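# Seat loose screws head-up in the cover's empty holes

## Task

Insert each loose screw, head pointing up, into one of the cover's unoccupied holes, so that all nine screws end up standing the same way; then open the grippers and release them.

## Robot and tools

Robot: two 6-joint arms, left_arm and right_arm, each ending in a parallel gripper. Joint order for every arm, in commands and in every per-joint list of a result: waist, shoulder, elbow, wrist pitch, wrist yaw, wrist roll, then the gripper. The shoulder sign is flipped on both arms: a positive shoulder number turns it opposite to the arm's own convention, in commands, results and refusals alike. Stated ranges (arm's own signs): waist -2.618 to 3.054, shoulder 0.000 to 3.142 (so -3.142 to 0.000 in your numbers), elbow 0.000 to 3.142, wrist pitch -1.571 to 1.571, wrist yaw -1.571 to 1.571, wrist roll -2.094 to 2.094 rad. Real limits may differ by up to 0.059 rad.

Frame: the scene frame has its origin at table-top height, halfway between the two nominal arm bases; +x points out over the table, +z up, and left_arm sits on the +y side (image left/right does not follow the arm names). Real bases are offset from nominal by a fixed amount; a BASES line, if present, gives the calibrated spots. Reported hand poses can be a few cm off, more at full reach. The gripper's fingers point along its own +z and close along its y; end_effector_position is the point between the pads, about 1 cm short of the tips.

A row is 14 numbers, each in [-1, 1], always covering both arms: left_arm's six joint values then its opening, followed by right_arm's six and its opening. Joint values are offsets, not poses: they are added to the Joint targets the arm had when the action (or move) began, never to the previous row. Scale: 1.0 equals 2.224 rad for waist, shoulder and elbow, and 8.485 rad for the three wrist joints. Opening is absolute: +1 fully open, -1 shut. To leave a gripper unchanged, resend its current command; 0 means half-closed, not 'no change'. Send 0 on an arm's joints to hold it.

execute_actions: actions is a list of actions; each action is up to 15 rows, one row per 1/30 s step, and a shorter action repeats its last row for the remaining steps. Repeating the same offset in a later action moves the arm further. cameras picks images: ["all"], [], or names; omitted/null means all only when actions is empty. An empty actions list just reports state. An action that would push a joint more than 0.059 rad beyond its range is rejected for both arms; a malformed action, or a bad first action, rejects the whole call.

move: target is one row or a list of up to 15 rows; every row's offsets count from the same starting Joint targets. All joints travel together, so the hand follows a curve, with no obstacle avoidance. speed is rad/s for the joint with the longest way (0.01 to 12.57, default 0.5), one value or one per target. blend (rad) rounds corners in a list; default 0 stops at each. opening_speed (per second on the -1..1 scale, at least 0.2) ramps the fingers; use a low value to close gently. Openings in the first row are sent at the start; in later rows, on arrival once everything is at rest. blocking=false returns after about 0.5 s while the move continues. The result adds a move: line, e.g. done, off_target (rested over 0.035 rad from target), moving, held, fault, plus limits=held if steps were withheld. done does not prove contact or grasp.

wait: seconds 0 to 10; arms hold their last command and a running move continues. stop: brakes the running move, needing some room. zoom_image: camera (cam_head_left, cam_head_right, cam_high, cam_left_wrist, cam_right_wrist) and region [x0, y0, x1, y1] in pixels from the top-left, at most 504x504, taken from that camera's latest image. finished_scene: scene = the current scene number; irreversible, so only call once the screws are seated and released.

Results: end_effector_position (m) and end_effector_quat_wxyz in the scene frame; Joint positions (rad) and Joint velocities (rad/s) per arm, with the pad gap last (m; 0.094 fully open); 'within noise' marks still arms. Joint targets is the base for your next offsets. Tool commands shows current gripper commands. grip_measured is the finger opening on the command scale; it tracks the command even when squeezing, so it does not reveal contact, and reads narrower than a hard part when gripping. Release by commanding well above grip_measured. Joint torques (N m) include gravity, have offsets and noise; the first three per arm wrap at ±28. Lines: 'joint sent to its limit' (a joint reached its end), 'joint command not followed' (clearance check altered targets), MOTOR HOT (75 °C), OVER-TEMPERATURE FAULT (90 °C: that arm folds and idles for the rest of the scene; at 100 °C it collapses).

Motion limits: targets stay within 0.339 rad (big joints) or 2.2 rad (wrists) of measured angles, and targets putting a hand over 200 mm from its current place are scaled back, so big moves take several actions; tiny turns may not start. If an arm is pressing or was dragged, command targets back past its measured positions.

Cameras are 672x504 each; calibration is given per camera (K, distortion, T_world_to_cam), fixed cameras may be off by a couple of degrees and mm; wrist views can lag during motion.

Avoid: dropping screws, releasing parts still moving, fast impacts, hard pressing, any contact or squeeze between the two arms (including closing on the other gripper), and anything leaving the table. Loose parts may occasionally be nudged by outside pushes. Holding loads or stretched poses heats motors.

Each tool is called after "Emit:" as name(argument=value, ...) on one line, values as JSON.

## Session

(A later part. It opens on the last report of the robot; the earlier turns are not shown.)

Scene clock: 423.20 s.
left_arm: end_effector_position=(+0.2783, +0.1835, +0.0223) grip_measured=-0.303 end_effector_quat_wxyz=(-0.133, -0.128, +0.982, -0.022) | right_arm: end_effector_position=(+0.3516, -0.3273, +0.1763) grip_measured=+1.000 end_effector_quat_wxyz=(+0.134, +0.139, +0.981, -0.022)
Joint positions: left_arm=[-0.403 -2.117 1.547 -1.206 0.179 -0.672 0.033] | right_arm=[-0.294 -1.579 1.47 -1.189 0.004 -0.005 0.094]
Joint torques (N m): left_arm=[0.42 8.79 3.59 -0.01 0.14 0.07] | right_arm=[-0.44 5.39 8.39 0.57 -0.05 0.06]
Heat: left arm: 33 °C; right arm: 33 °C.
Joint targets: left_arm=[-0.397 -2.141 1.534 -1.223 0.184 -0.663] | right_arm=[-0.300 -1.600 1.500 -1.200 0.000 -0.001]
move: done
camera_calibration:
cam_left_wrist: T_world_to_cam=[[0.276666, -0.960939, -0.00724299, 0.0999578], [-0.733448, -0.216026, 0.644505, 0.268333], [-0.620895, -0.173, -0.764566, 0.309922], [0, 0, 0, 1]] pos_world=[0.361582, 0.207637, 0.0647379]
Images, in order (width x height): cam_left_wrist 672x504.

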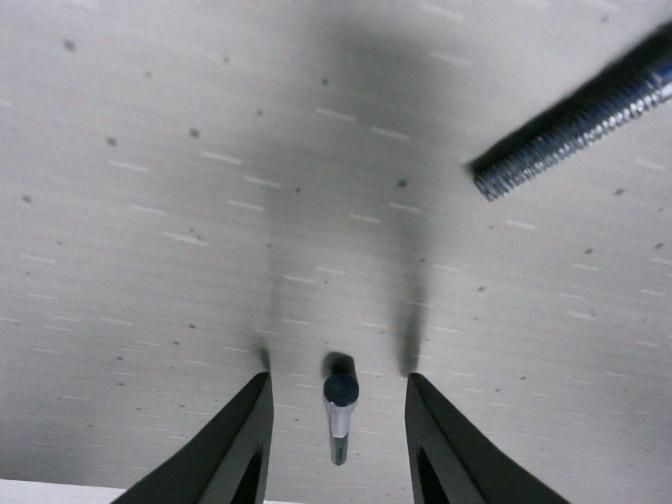

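Emit:
move(target=[-0.0126,0.0409,-0.0162,0.0036,0,0,-0.3,0,0,0,0,0,0,1], speed=0.08, cameras=["cam_left_wrist"])

Emit:
zoom_image(camera="cam_left_wrist", region=[240, 320, 440, 480])

Scene clock: 444.70 s.
left_arm: end_effector_position=(+0.2675, +0.1821, +0.0254) grip_measured=-0.303 end_effector_quat_wxyz=(-0.136, -0.120, +0.983, -0.020) | right_arm: end_effector_position=(+0.3516, -0.3273, +0.1763) grip_measured=+1.000 end_effector_quat_wxyz=(+0.134, +0.139, +0.981, -0.022)
Joint positions: left_arm=[-0.42 -2.086 1.512 -1.207 0.18 -0.672 0.033] | right_arm=[-0.294 -1.579 1.47 -1.189 0.004 -0.005 0.094]
Joint torques (N m): left_arm=[-0.4 14.31 3.54 0.22 0.17 0.09] | right_arm=[-0.44 5.38 8.39 0.57 -0.05 0.06]
Heat: left arm: 33 °C; right arm: 34 °C.
Joint targets: left_arm=[-0.425 -2.050 1.498 -1.192 0.184 -0.663] | right_arm=[-0.300 -1.600 1.500 -1.200 0.000 -0.001]
move: off_target (left_arm); left_arm: the shoulder is farthest, 0.036 rad from its target
camera_calibration:
cam_left_wrist: T_world_to_cam=[[0.260586, -0.965392, -0.0106303, 0.106911], [-0.733197, -0.205049, 0.648365, 0.25591], [-0.628106, -0.16116, -0.761256, 0.304921], [0, 0, 0, 1]] pos_world=[0.351296, 0.204826, 0.0673357]
Images, in order (width x height): cam_left_wrist 672x504.

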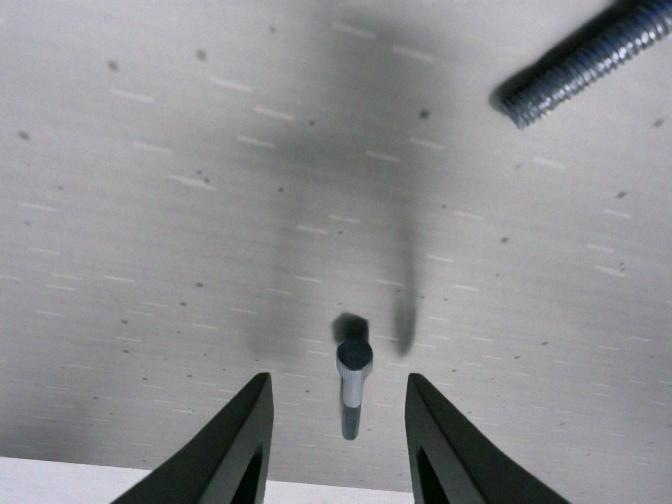

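Scaled by 2.520 from the camera's 672x504 image, which has a finer 960x720 frame.

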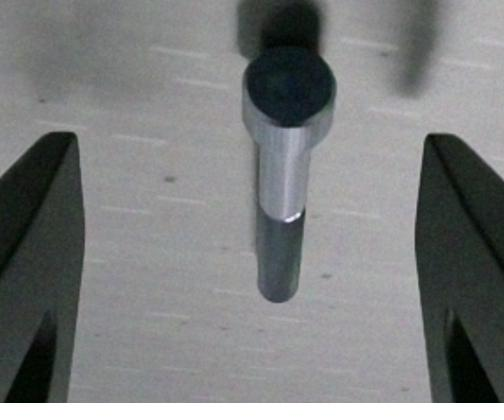

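Emit:
move(target=[-0.0076,0,-0.0056,0.0012,0,0,-0.3,0,0,0,0,0,0,1], speed=0.06, cameras=["cam_left_wrist"])

Emit:
zoom_image(camera="cam_left_wrist", region=[240, 320, 440, 480])

Scene clock: 464.93 s.
left_arm: end_effector_position=(+0.2620, +0.1785, +0.0227) grip_measured=-0.303 end_effector_quat_wxyz=(-0.139, -0.112, +0.984, -0.017) | right_arm: end_effector_position=(+0.3516, -0.3273, +0.1763) grip_measured=+1.000 end_effector_quat_wxyz=(+0.134, +0.139, +0.981, -0.022)
Joint positions: left_arm=[-0.437 -2.086 1.499 -1.201 0.18 -0.672 0.033] | right_arm=[-0.294 -1.579 1.47 -1.189 0.004 -0.005 0.094]
Joint torques (N m): left_arm=[-0.49 14.19 3.64 0.28 0.16 0.06] | right_arm=[-0.44 5.38 8.39 0.57 -0.05 0.06]
Heat: left arm: 36 °C; right arm: 34 °C.
Joint targets: left_arm=[-0.442 -2.050 1.485 -1.182 0.184 -0.663] | right_arm=[-0.300 -1.600 1.500 -1.200 0.000 -0.001]
move: off_target (left_arm); left_arm: the shoulder is farthest, 0.036 rad from its target
camera_calibration:
cam_left_wrist: T_world_to_cam=[[0.244211, -0.969605, -0.0150965, 0.109992], [-0.732559, -0.194663, 0.652276, 0.250882], [-0.635389, -0.148234, -0.757831, 0.298375], [0, 0, 0, 1]] pos_world=[0.346509, 0.199715, 0.0641342]
Images, in order (width x height): cam_left_wrist 672x504.

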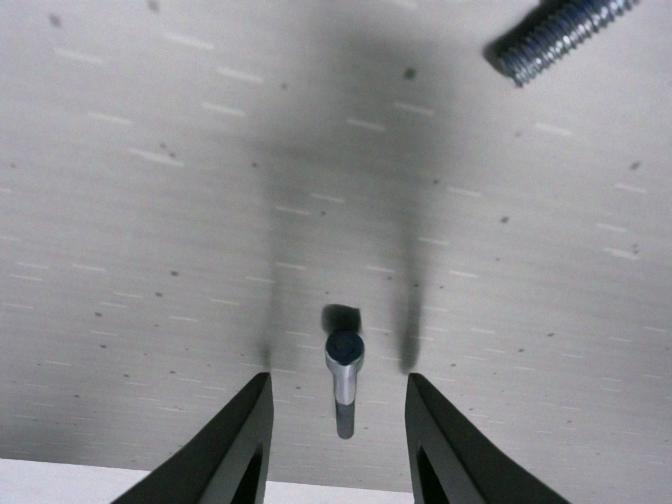

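Scaled by 2.520 from the camera's 672x504 image, which has a finer 960x720 frame.

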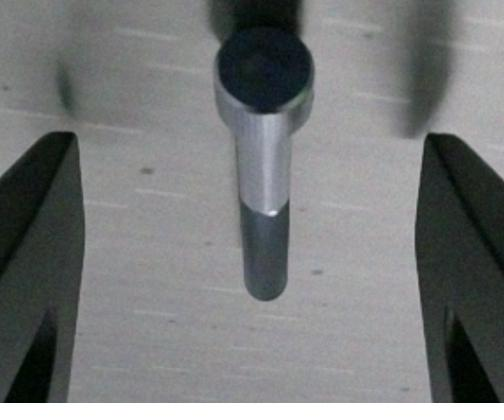

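Emit:
move(target=[0,0,0,0,0,0,-1,0,0,0,0,0,0,1], opening_speed=0.4, cameras=["cam_left_wrist"])

Emit:
zoom_image(camera="cam_left_wrist", region=[240, 320, 440, 480])

Scene clock: 471.27 s.
left_arm: end_effector_position=(+0.2624, +0.1782, +0.0229) grip_measured=-0.959 end_effector_quat_wxyz=(-0.138, -0.112, +0.984, -0.018) | right_arm: end_effector_position=(+0.3516, -0.3273, +0.1763) grip_measured=+1.000 end_effector_quat_wxyz=(+0.134, +0.139, +0.981, -0.022)
Joint positions: left_arm=[-0.437 -2.086 1.499 -1.2 0.18 -0.672 0.002] | right_arm=[-0.294 -1.579 1.47 -1.189 0.004 -0.005 0.094]
Joint torques (N m): left_arm=[-0.4 14.17 3.6 0.29 0.18 0.07] | right_arm=[-0.44 5.39 8.39 0.58 -0.06 0.07]
Heat: left arm: 36 °C; right arm: 34 °C.
Joint targets: left_arm=[-0.442 -2.050 1.486 -1.182 0.184 -0.663] | right_arm=[-0.300 -1.600 1.500 -1.200 0.000 -0.001]
move: off_target (left_arm); left_arm: the shoulder is farthest, 0.036 rad from its target
camera_calibration:
cam_left_wrist: T_world_to_cam=[[0.244351, -0.969595, -0.013332, 0.109565], [-0.733742, -0.193867, 0.651182, 0.25119], [-0.633968, -0.149335, -0.758804, 0.298554], [0, 0, 0, 1]] pos_world=[0.34681, 0.199515, 0.0644342]
Images, in order (width x height): cam_left_wrist 672x504.

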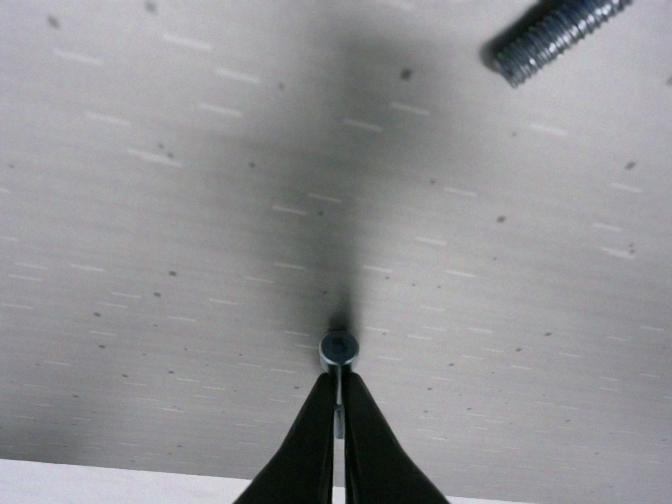

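Scaled by 2.520 from the camera's 672x504 image, which has a finer 960x720 frame.

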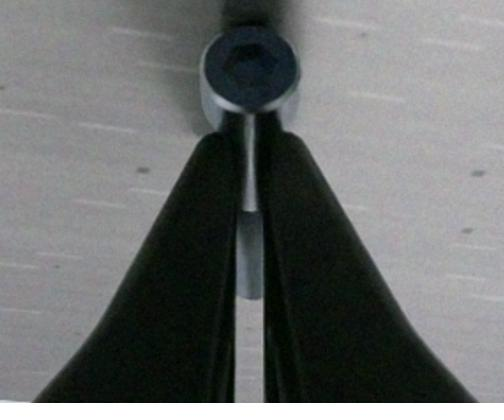

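Emit:
move(target=[[0,0,0,0,0,0,-0.75,0,0,0,0,0,0,1],[0,0,-0.004,0.0006,0,0,-0.75,0,0,0,0,0,0,1],[0,0,-0.004,0.0006,0,0,-1,0,0,0,0,0,0,1]], speed=0.06, opening_speed=0.4, cameras=["cam_left_wrist"])

Emit:
zoom_image(camera="cam_left_wrist", region=[240, 320, 440, 480])

Scene clock: 482.33 s.
left_arm: end_effector_position=(+0.2608, +0.1790, +0.0210) grip_measured=-0.938 end_effector_quat_wxyz=(-0.140, -0.112, +0.984, -0.017) | right_arm: end_effector_position=(+0.3516, -0.3273, +0.1763) grip_measured=+1.000 end_effector_quat_wxyz=(+0.134, +0.139, +0.981, -0.022)
Joint positions: left_arm=[-0.437 -2.086 1.49 -1.195 0.18 -0.672 0.003] | right_arm=[-0.294 -1.579 1.47 -1.189 0.004 -0.005 0.094]
Joint torques (N m): left_arm=[-0.46 14.05 3.66 0.31 0.13 0.07] | right_arm=[-0.44 5.39 8.4 0.58 -0.05 0.06]
Heat: left arm: 36 °C; right arm: 34 °C.
Joint targets: left_arm=[-0.442 -2.050 1.477 -1.177 0.184 -0.663] | right_arm=[-0.300 -1.600 1.500 -1.200 0.000 -0.001]
move: off_target (left_arm); target 3's new numbers were sent with left_arm's shoulder 0.036 rad from that target; left_arm: the shoulder is farthest, 0.036 rad from its target
camera_calibration:
cam_left_wrist: T_world_to_cam=[[0.244408, -0.969544, -0.0157886, 0.110585], [-0.731173, -0.194964, 0.65374, 0.250819], [-0.636908, -0.148235, -0.756555, 0.296815], [0, 0, 0, 1]] pos_world=[0.345408, 0.200116, 0.0623329]
Images, in order (width x height): cam_left_wrist 672x504.

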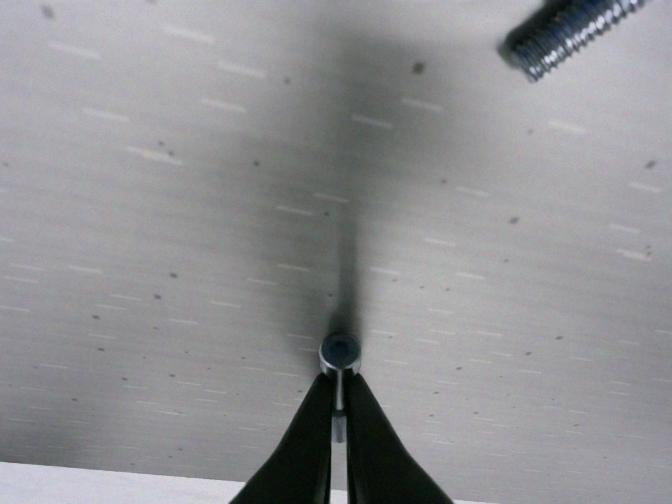

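Scaled by 2.520 from the camera's 672x504 image, which has a finer 960x720 frame.

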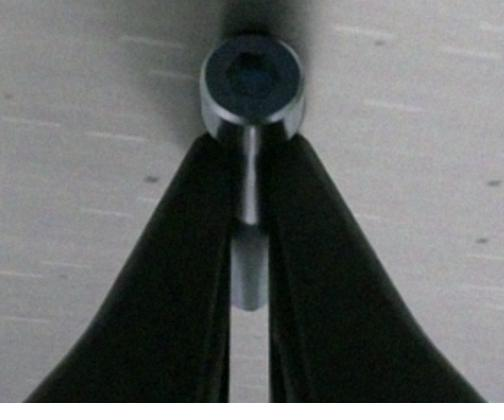

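Emit:
move(target=[[0,0,0,0,0,0,-0.75,0,0,0,0,0,0,1],[0,0,-0.0036,0.0006,0,0,-0.75,0,0,0,0,0,0,1],[0,0,-0.0036,0.0006,0,0,-1,0,0,0,0,0,0,1]], speed=0.06, opening_speed=0.4, cameras=["cam_left_wrist"])

Emit:
zoom_image(camera="cam_left_wrist", region=[240, 320, 440, 480])

Scene clock: 490.83 s.
left_arm: end_effector_position=(+0.2603, +0.1792, +0.0200) grip_measured=-0.934 end_effector_quat_wxyz=(-0.141, -0.112, +0.984, -0.016) | right_arm: end_effector_position=(+0.3516, -0.3273, +0.1763) grip_measured=+1.000 end_effector_quat_wxyz=(+0.134, +0.139, +0.981, -0.022)
Joint positions: left_arm=[-0.437 -2.086 1.485 -1.191 0.18 -0.672 0.003] | right_arm=[-0.294 -1.579 1.47 -1.189 0.004 -0.005 0.094]
Joint torques (N m): left_arm=[-0.5 14.12 3.33 0.32 0.15 0.05] | right_arm=[-0.44 5.38 8.39 0.58 -0.06 0.06]
Heat: left arm: 35 °C; right arm: 34 °C.
Joint targets: left_arm=[-0.442 -2.050 1.469 -1.172 0.184 -0.663] | right_arm=[-0.300 -1.600 1.500 -1.200 0.000 -0.001]
move: off_target (left_arm); target 3's new numbers were sent with left_arm's shoulder 0.036 rad from that target; left_arm: the shoulder is farthest, 0.036 rad from its target
camera_calibration:
cam_left_wrist: T_world_to_cam=[[0.243995, -0.96964, -0.0162645, 0.111171], [-0.730791, -0.194865, 0.654196, 0.251052], [-0.637504, -0.147734, -0.75615, 0.29579], [0, 0, 0, 1]] pos_world=[0.344908, 0.200416, 0.0612327]
Images, in order (width x height): cam_left_wrist 672x504.

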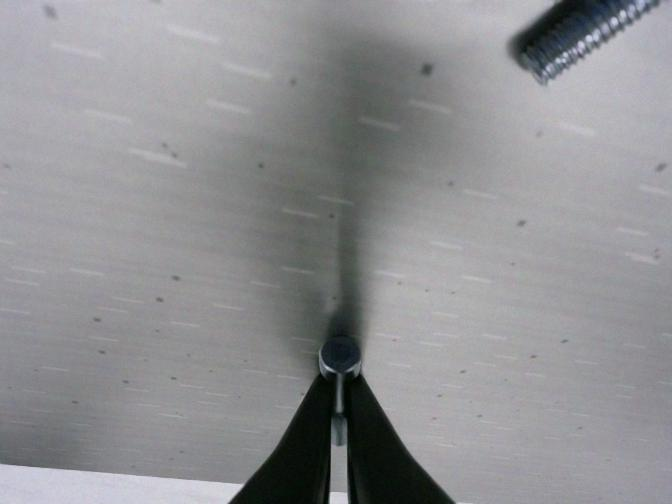

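Scaled by 2.520 from the camera's 672x504 image, which has a finer 960x720 frame.

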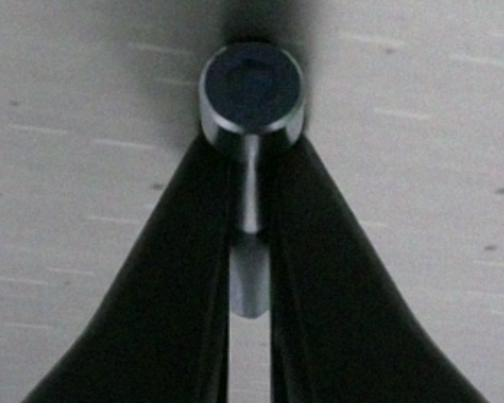

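Emit:
move(target=[[0,0.05,-0.01,0.0,0,0,-1,0.05,0.08,-0.15,0.05,0,0,-1],[0,0.1933,-0.0625,0.0085,0,0,-1,0.3103,0.2808,-0.5191,0.1951,0,0,-1],[0.0504,0.1933,-0.0625,0.131,0.0446,0.1011,-1,0.3103,0.2808,-0.5191,0.1951,0,0,-1]], speed=[0.2,0.6,0.8], blend=[0.02,0.05,0], cameras=["all"])

Emit:
zoom_image(camera="cam_left_wrist", region=[240, 340, 440, 504])

Scene clock: 561.67 s.
left_arm: end_effector_position=(+0.4103, +0.0922, +0.2830) grip_measured=-0.936 end_effector_quat_wxyz=(+0.517, +0.362, +0.726, -0.273) | right_arm: end_effector_position=(+0.3536, -0.0960, +0.2002) grip_measured=-0.993 end_effector_quat_wxyz=(+0.629, -0.151, +0.753, +0.122)
Joint positions: left_arm=[-0.335 -1.649 1.344 -0.076 0.551 0.182 0.003] | right_arm=[0.384 -0.995 0.368 0.447 0.002 -0.005 0]
Joint torques (N m): left_arm=[0.27 11.44 5.52 2.02 0.26 0.11] | right_arm=[0.5 4.1 5.33 2.24 -0.03 0.06]
Heat: left arm: 36 °C; right arm: 33 °C.
Joint targets: left_arm=[-0.330 -1.620 1.330 -0.060 0.562 0.195] | right_arm=[0.390 -0.976 0.345 0.455 0.000 0.000]
move: done
camera_calibration:
cam_left_wrist: T_world_to_cam=[[-0.796701, -0.60294, 0.0416087, 0.371241], [-0.436529, 0.526465, -0.729573, 0.376006], [0.417983, -0.599415, -0.682636, 0.165224], [0, 0, 0, 1]] pos_world=[0.390844, 0.12492, 0.371665]
cam_right_wrist: T_world_to_cam=[[0.38664, -0.922231, -0.000507277, -0.225723], [-0.530703, -0.222044, -0.817956, 0.371652], [0.754231, 0.316523, -0.575281, -0.0326151], [0, 0, 0, 1]] pos_world=[0.30911, -0.115322, 0.285118]

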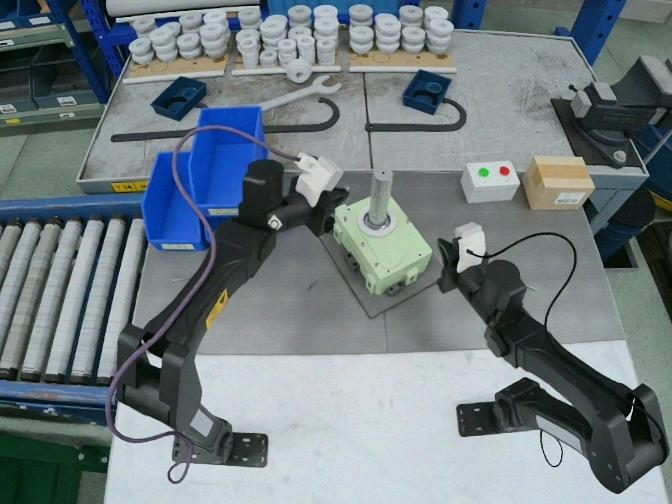

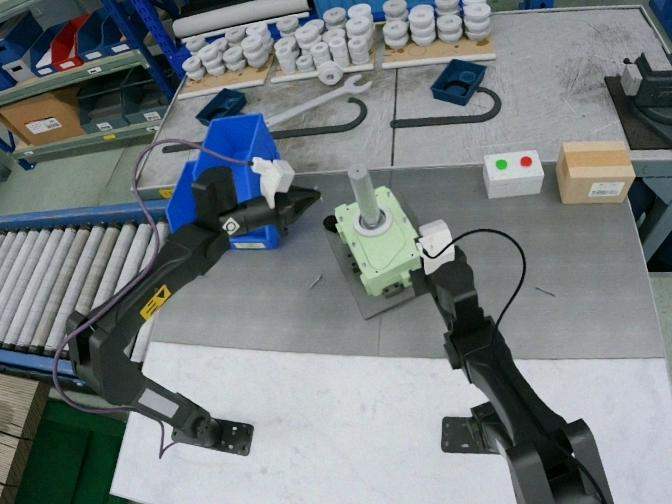

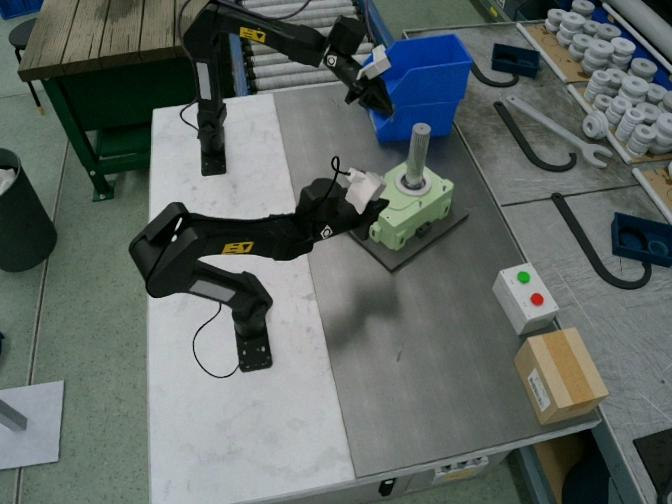

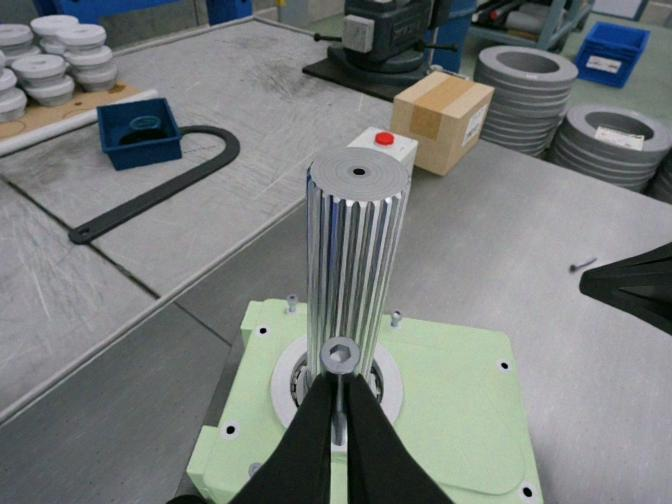

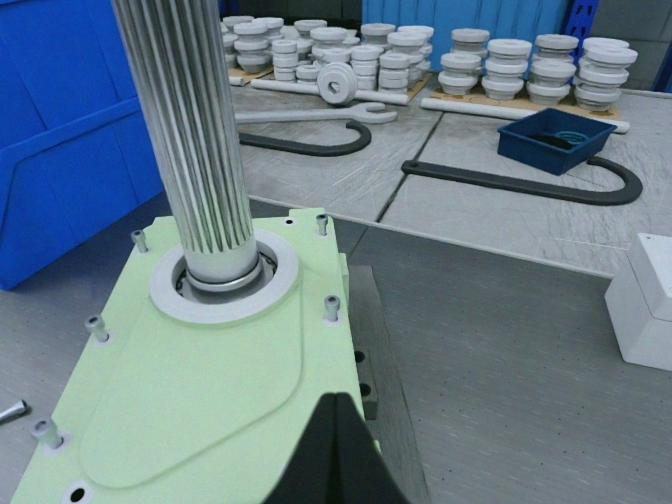

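Scaled by 2.520 from the camera's 672x504 image, which has a finer 960x720 frame.

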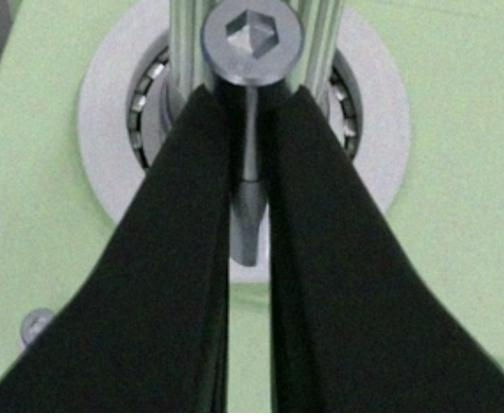

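Emit:
move(target=[[-0.0045,-0.277,0.2035,0.0195,-0.002,-0.001,-1,0,0,0,0,0,0,-1],[-0.0256,-0.277,0.2035,0.0195,-0.002,-0.001,-1,0,0,0,0,0,0,-1]], speed=[0.4,0.3], blend=[0.02,0], cameras=["all"])

Emit:
zoom_image(camera="cam_left_wrist", region=[240, 340, 440, 504])

Emit:
zoom_image(camera="cam_right_wrist", region=[230, 100, 370, 260])

Scene clock: 590.43 s.
left_arm: end_effector_position=(+0.5162, +0.0142, +0.1962) grip_measured=-0.936 end_effector_quat_wxyz=(+0.515, +0.381, +0.713, -0.285) | right_arm: end_effector_position=(+0.3537, -0.0960, +0.2003) grip_measured=-0.993 end_effector_quat_wxyz=(+0.629, -0.151, +0.753, +0.122)
Joint positions: left_arm=[-0.393 -2.209 1.752 0.089 0.545 0.182 0.003] | right_arm=[0.384 -0.995 0.368 0.448 0.002 -0.005 0]
Joint torques (N m): left_arm=[0.38 11.26 9.22 1.98 0.09 0.01] | right_arm=[0.51 4.11 5.33 2.25 -0.03 0.06]
Heat: left arm: 36 °C; right arm: 38 °C.
Joint targets: left_arm=[-0.387 -2.236 1.783 0.105 0.545 0.186] | right_arm=[0.390 -0.976 0.345 0.455 0.000 0.000]
move: done
camera_calibration:
cam_left_wrist: T_world_to_cam=[[-0.827369, -0.560695, 0.0328837, 0.429141], [-0.399286, 0.545996, -0.736518, 0.381796], [0.395007, -0.622502, -0.675618, 0.0257355], [0, 0, 0, 1]] pos_world=[0.497338, 0.0481786, 0.284475]
cam_right_wrist: T_world_to_cam=[[0.386664, -0.922221, -0.000495739, -0.225733], [-0.53035, -0.221922, -0.818217, 0.371631], [0.754467, 0.316638, -0.574909, -0.0327805], [0, 0, 0, 1]] pos_world=[0.309109, -0.115323, 0.285117]

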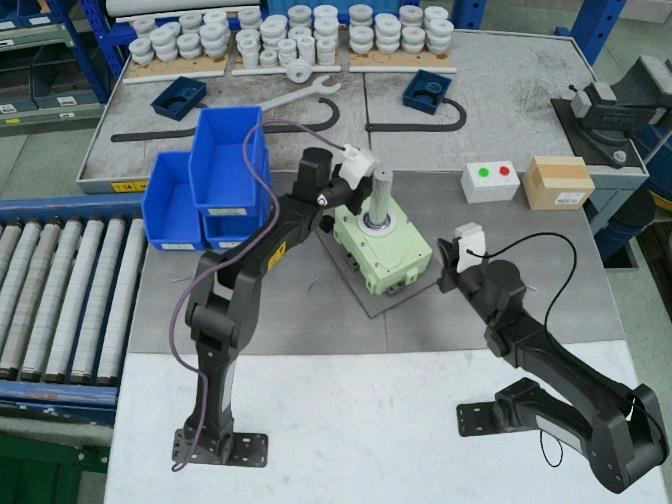

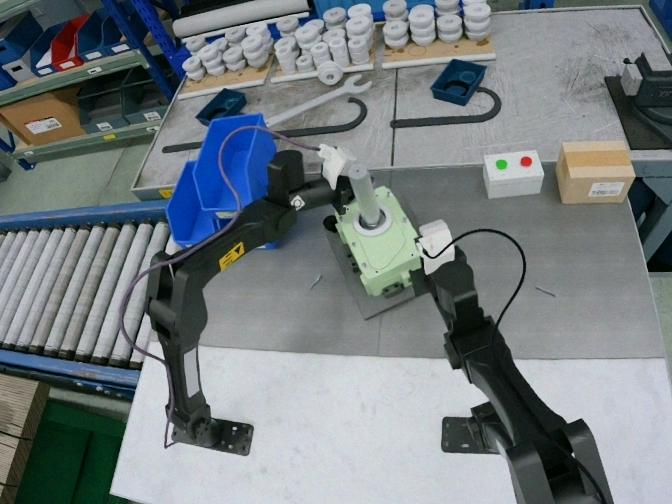

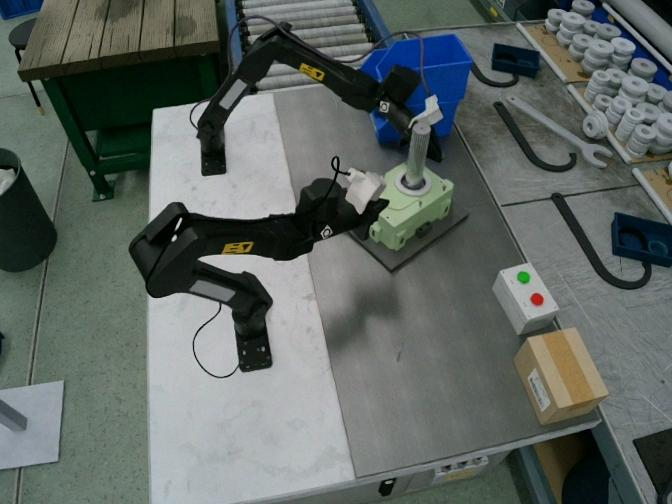

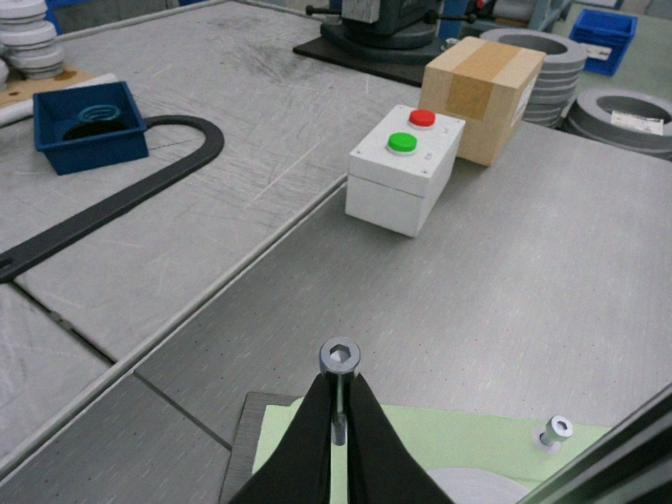

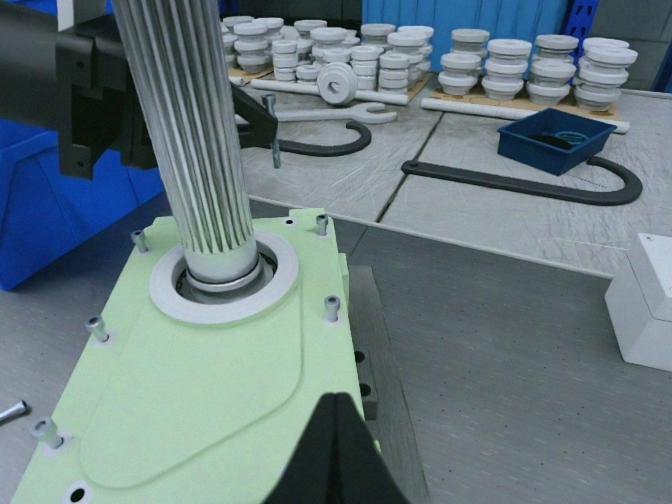

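Scaled by 2.520 from the camera's 672x504 image, which has a finer 960x720 frame.

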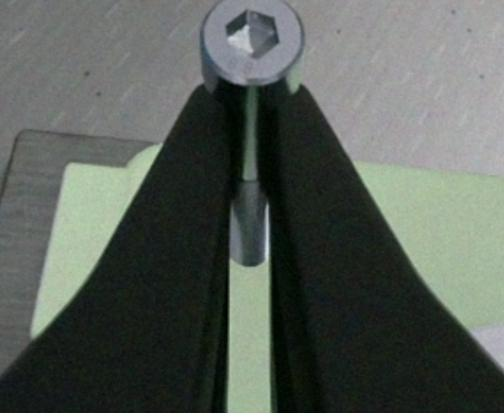

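Scaled by 3.150 from the camera's 672x504 image, which has a finer 960x720 frame.

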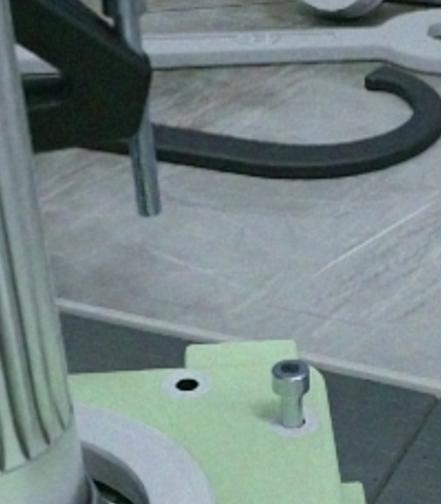

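Emit:
zoom_image(camera="cam_head_left", region=[330, 150, 410, 230])

Emit:
zoom_image(camera="cam_head_right", region=[310, 150, 400, 230])

Scaled by 6.300 from the camera's 672x504 image, which has a finer 960x720 frame.

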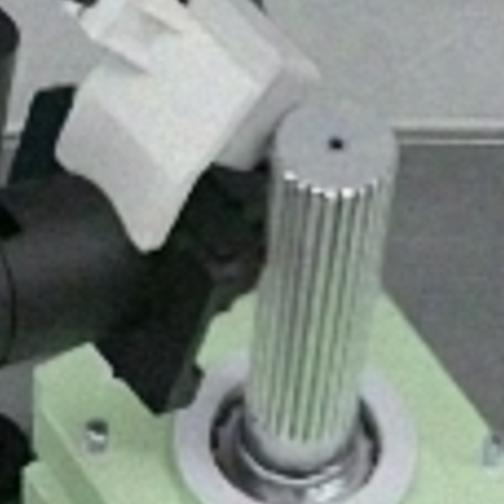

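Scaled by 5.600 from the camera's 672x504 image, which has a finer 960x720 frame.

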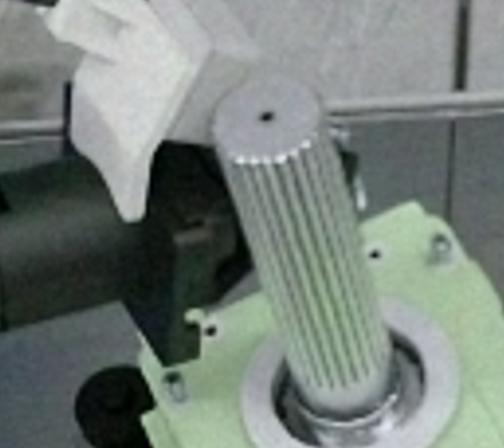

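Emit:
move(target=[0.0045,-0.0282,0.0153,0,0.002,0,-1,0,0,0,0,0,0,-1], speed=0.12, cameras=["cam_left_wrist","cam_right_wrist","cam_head_right"])

Emit:
zoom_image(camera="cam_left_wrist", region=[240, 340, 440, 504])

Emit:
zoom_image(camera="cam_right_wrist", region=[230, 120, 350, 260])

Scene clock: 648.30 s.
left_arm: end_effector_position=(+0.5269, +0.0158, +0.1755) grip_measured=-0.936 end_effector_quat_wxyz=(+0.506, +0.378, +0.720, -0.286) | right_arm: end_effector_position=(+0.3537, -0.0960, +0.2003) grip_measured=-0.993 end_effector_quat_wxyz=(+0.629, -0.151, +0.753, +0.122)
Joint positions: left_arm=[-0.382 -2.268 1.783 0.094 0.551 0.182 0.003] | right_arm=[0.384 -0.995 0.368 0.448 0.002 -0.005 0]
Joint torques (N m): left_arm=[0.27 11.4 9.29 1.97 0.26 0.03] | right_arm=[0.5 4.11 5.33 2.25 -0.03 0.07]
Heat: left arm: 36 °C; right arm: 43 °C.
Joint targets: left_arm=[-0.377 -2.299 1.816 0.105 0.562 0.186] | right_arm=[0.390 -0.976 0.345 0.455 0.000 0.000]
move: done
camera_calibration:
cam_left_wrist: T_world_to_cam=[[-0.823683, -0.565112, 0.0468427, 0.435224], [-0.417955, 0.549208, -0.72366, 0.377479], [0.383223, -0.615645, -0.688565, 0.0169594], [0, 0, 0, 1]] pos_world=[0.509757, 0.0490767, 0.264457]
cam_right_wrist: T_world_to_cam=[[0.386664, -0.922221, -0.000495739, -0.225733], [-0.53035, -0.221922, -0.818217, 0.371631], [0.754467, 0.316638, -0.574909, -0.0327805], [0, 0, 0, 1]] pos_world=[0.309109, -0.115323, 0.285117]
Images, in order (width x height): cam_head_right 672x504, cam_left_wrist 672x504, cam_right_wrist 672x504.

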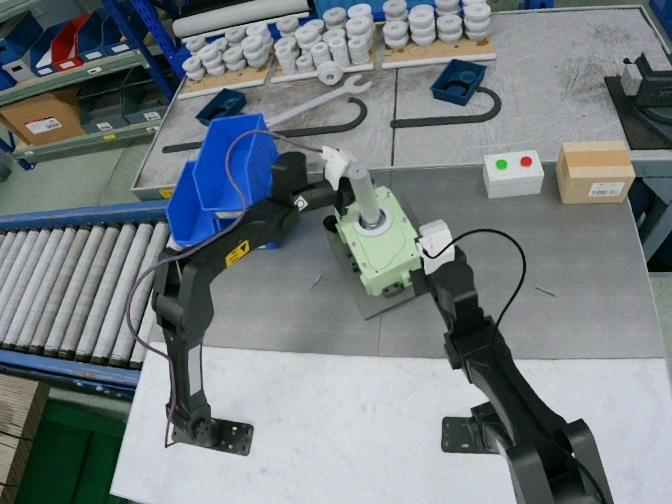

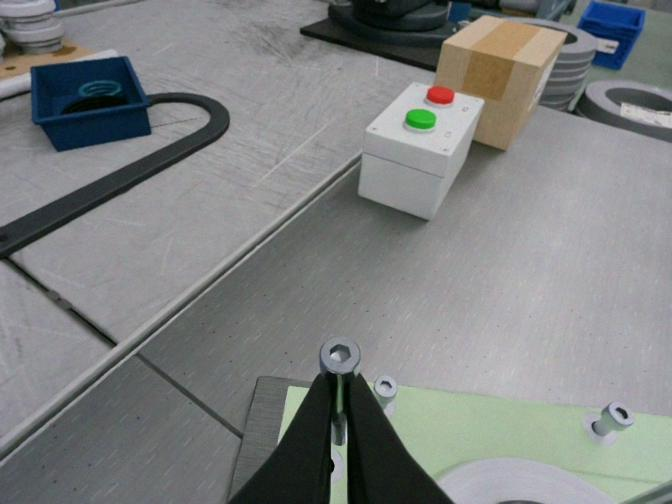

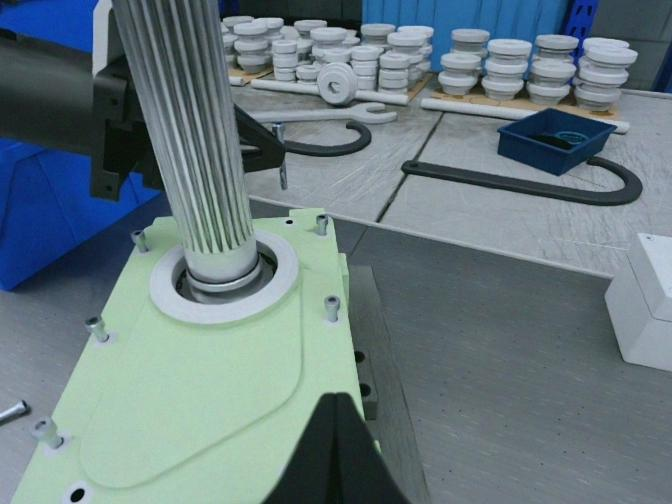

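Scaled by 2.520 from the camera's 672x504 image, which has a finer 960x720 frame.

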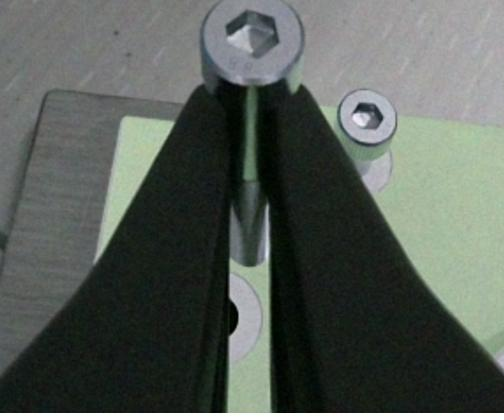

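Scaled by 3.600 from the camera's 672x504 image, which has a finer 960x720 frame.

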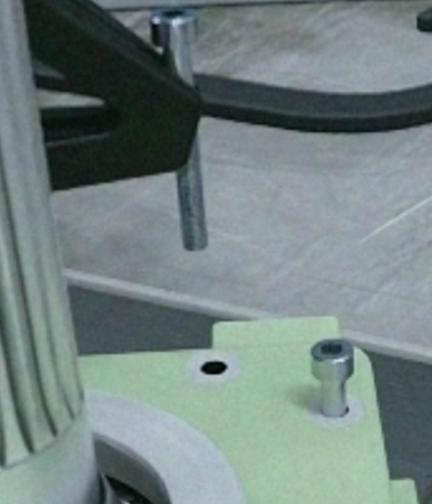

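Emit:
move(target=[0.0013,-0.0108,-0.0261,0.0053,0,0,-1,0,0,0,0,0,0,-1], speed=0.08, cameras=["cam_left_wrist","cam_right_wrist"])

Emit:
zoom_image(camera="cam_left_wrist", region=[280, 384, 400, 504])

Emit:
zoom_image(camera="cam_right_wrist", region=[240, 140, 340, 240])

Scene clock: 679.60 s.
left_arm: end_effector_position=(+0.5307, +0.0161, +0.1666) grip_measured=-0.936 end_effector_quat_wxyz=(+0.511, +0.378, +0.718, -0.285) | right_arm: end_effector_position=(+0.3537, -0.0960, +0.2003) grip_measured=-0.993 end_effector_quat_wxyz=(+0.629, -0.151, +0.753, +0.122)
Joint positions: left_arm=[-0.379 -2.289 1.774 0.135 0.552 0.182 0.003] | right_arm=[0.384 -0.995 0.368 0.448 0.002 -0.005 0]
Joint torques (N m): left_arm=[0.29 11.18 5.31 1.99 0.21 0.02] | right_arm=[0.5 4.1 5.34 2.25 -0.03 0.06]
Heat: left arm: 36 °C; right arm: 44 °C.
Joint targets: left_arm=[-0.374 -2.323 1.758 0.150 0.562 0.186] | right_arm=[0.390 -0.976 0.345 0.455 0.000 0.000]
move: done
camera_calibration:
cam_left_wrist: T_world_to_cam=[[-0.822969, -0.566569, 0.0414942, 0.439507], [-0.412022, 0.545002, -0.730213, 0.370489], [0.391102, -0.618039, -0.681958, 0.00434984], [0, 0, 0, 1]] pos_world=[0.512648, 0.0497824, 0.255265]
cam_right_wrist: T_world_to_cam=[[0.386664, -0.922221, -0.000495739, -0.225733], [-0.53035, -0.221922, -0.818217, 0.371631], [0.754467, 0.316638, -0.574909, -0.0327805], [0, 0, 0, 1]] pos_world=[0.309109, -0.115323, 0.285117]
Images, in order (width x height): cam_left_wrist 672x504, cam_right_wrist 672x504.

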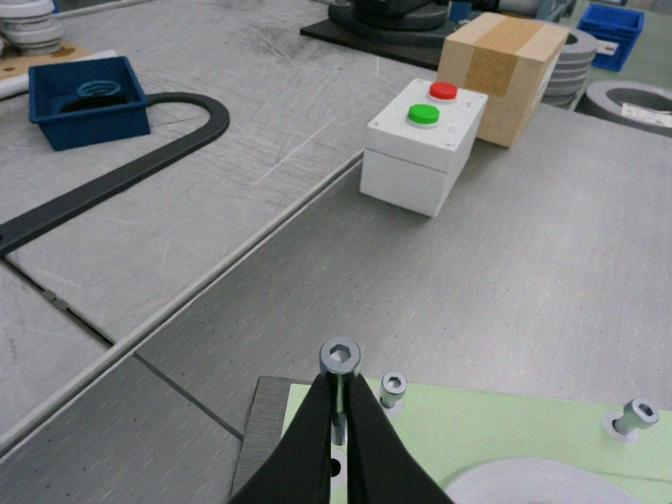

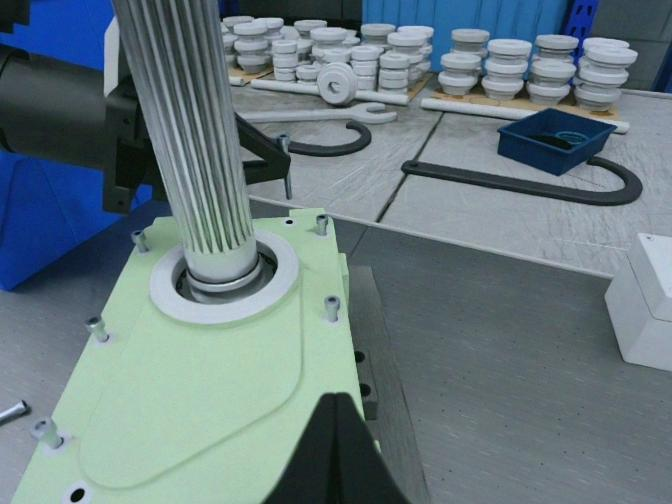

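Scaled by 4.200 from the camera's 672x504 image, which has a finer 960x720 frame.

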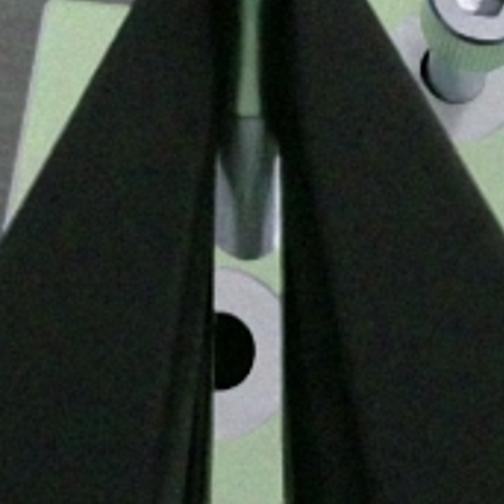

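Scaled by 5.040 from the camera's 672x504 image, which has a finer 960x720 frame.

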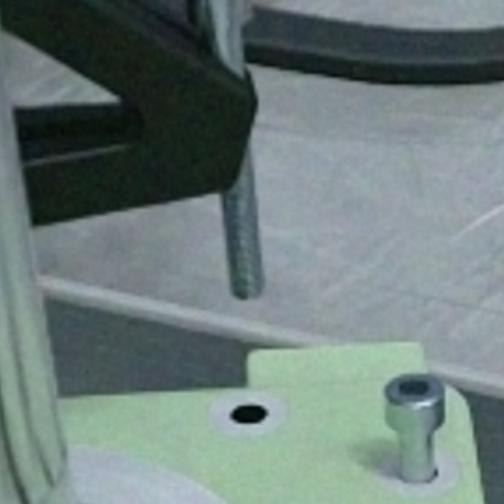

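Emit:
move(target=[0.0018,-0.0076,-0.0085,0.0042,0.0005,0,-1,0,0,0,0,0,0,-1], speed=0.06, cameras=["cam_left_wrist","cam_right_wrist"])

Emit:
zoom_image(camera="cam_left_wrist", region=[280, 384, 400, 504])

Emit:
zoom_image(camera="cam_right_wrist", region=[240, 160, 340, 260])

Scene clock: 713.70 s.
left_arm: end_effector_position=(+0.5321, +0.0176, +0.1552) grip_measured=-0.936 end_effector_quat_wxyz=(+0.511, +0.377, +0.718, -0.285) | right_arm: end_effector_position=(+0.3537, -0.0960, +0.2003) grip_measured=-0.993 end_effector_quat_wxyz=(+0.629, -0.151, +0.753, +0.122)
Joint positions: left_arm=[-0.376 -2.306 1.755 0.171 0.556 0.182 0.003] | right_arm=[0.384 -0.995 0.368 0.448 0.002 -0.005 0]
Joint torques (N m): left_arm=[0.35 11.34 5.42 1.96 0.22 0.01] | right_arm=[0.51 4.11 5.33 2.25 -0.03 0.06]
Heat: left arm: 38 °C; right arm: 46 °C.
Joint targets: left_arm=[-0.370 -2.340 1.739 0.186 0.567 0.186] | right_arm=[0.390 -0.976 0.345 0.455 0.000 0.000]
move: done
camera_calibration:
cam_left_wrist: T_world_to_cam=[[-0.822818, -0.566695, 0.0427449, 0.441694], [-0.412615, 0.54399, -0.730633, 0.36235], [0.390793, -0.618815, -0.681431, -0.00308203], [0, 0, 0, 1]] pos_world=[0.514149, 0.0512836, 0.243764]
cam_right_wrist: T_world_to_cam=[[0.386664, -0.922221, -0.000495739, -0.225733], [-0.53035, -0.221922, -0.818217, 0.371631], [0.754467, 0.316638, -0.574909, -0.0327805], [0, 0, 0, 1]] pos_world=[0.309109, -0.115323, 0.285117]
Images, in order (width x height): cam_left_wrist 672x504, cam_right_wrist 672x504.

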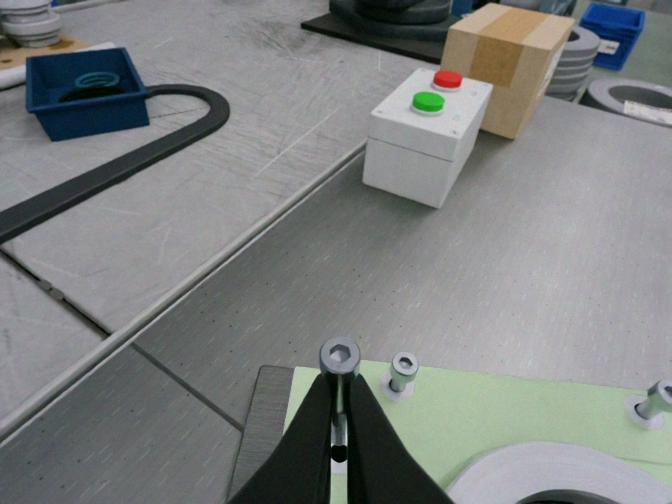

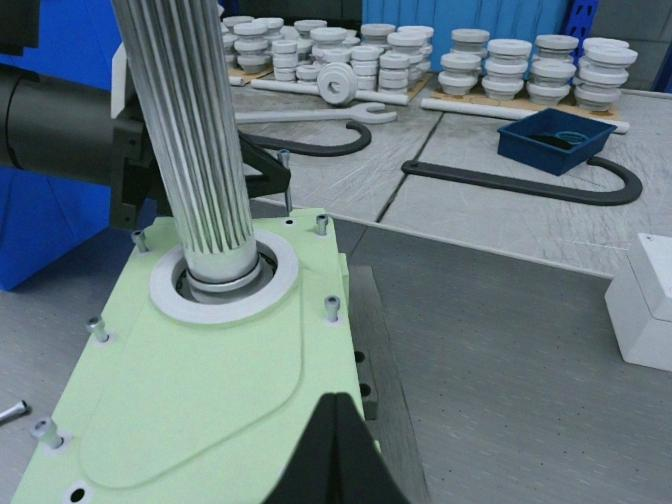

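Scaled by 4.200 from the camera's 672x504 image, which has a finer 960x720 frame.

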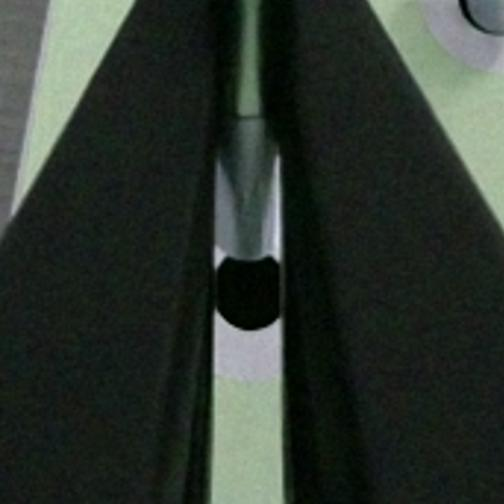

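Scaled by 5.040 from the camera's 672x504 image, which has a finer 960x720 frame.

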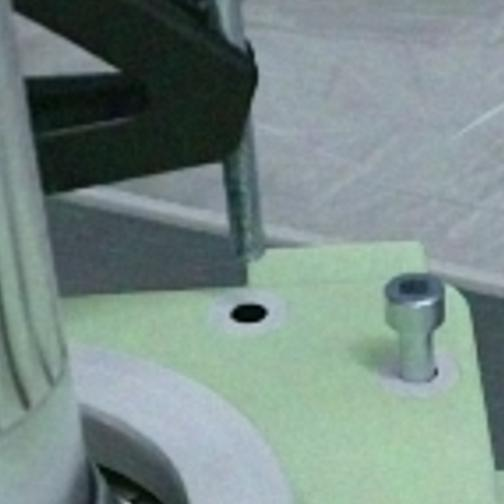

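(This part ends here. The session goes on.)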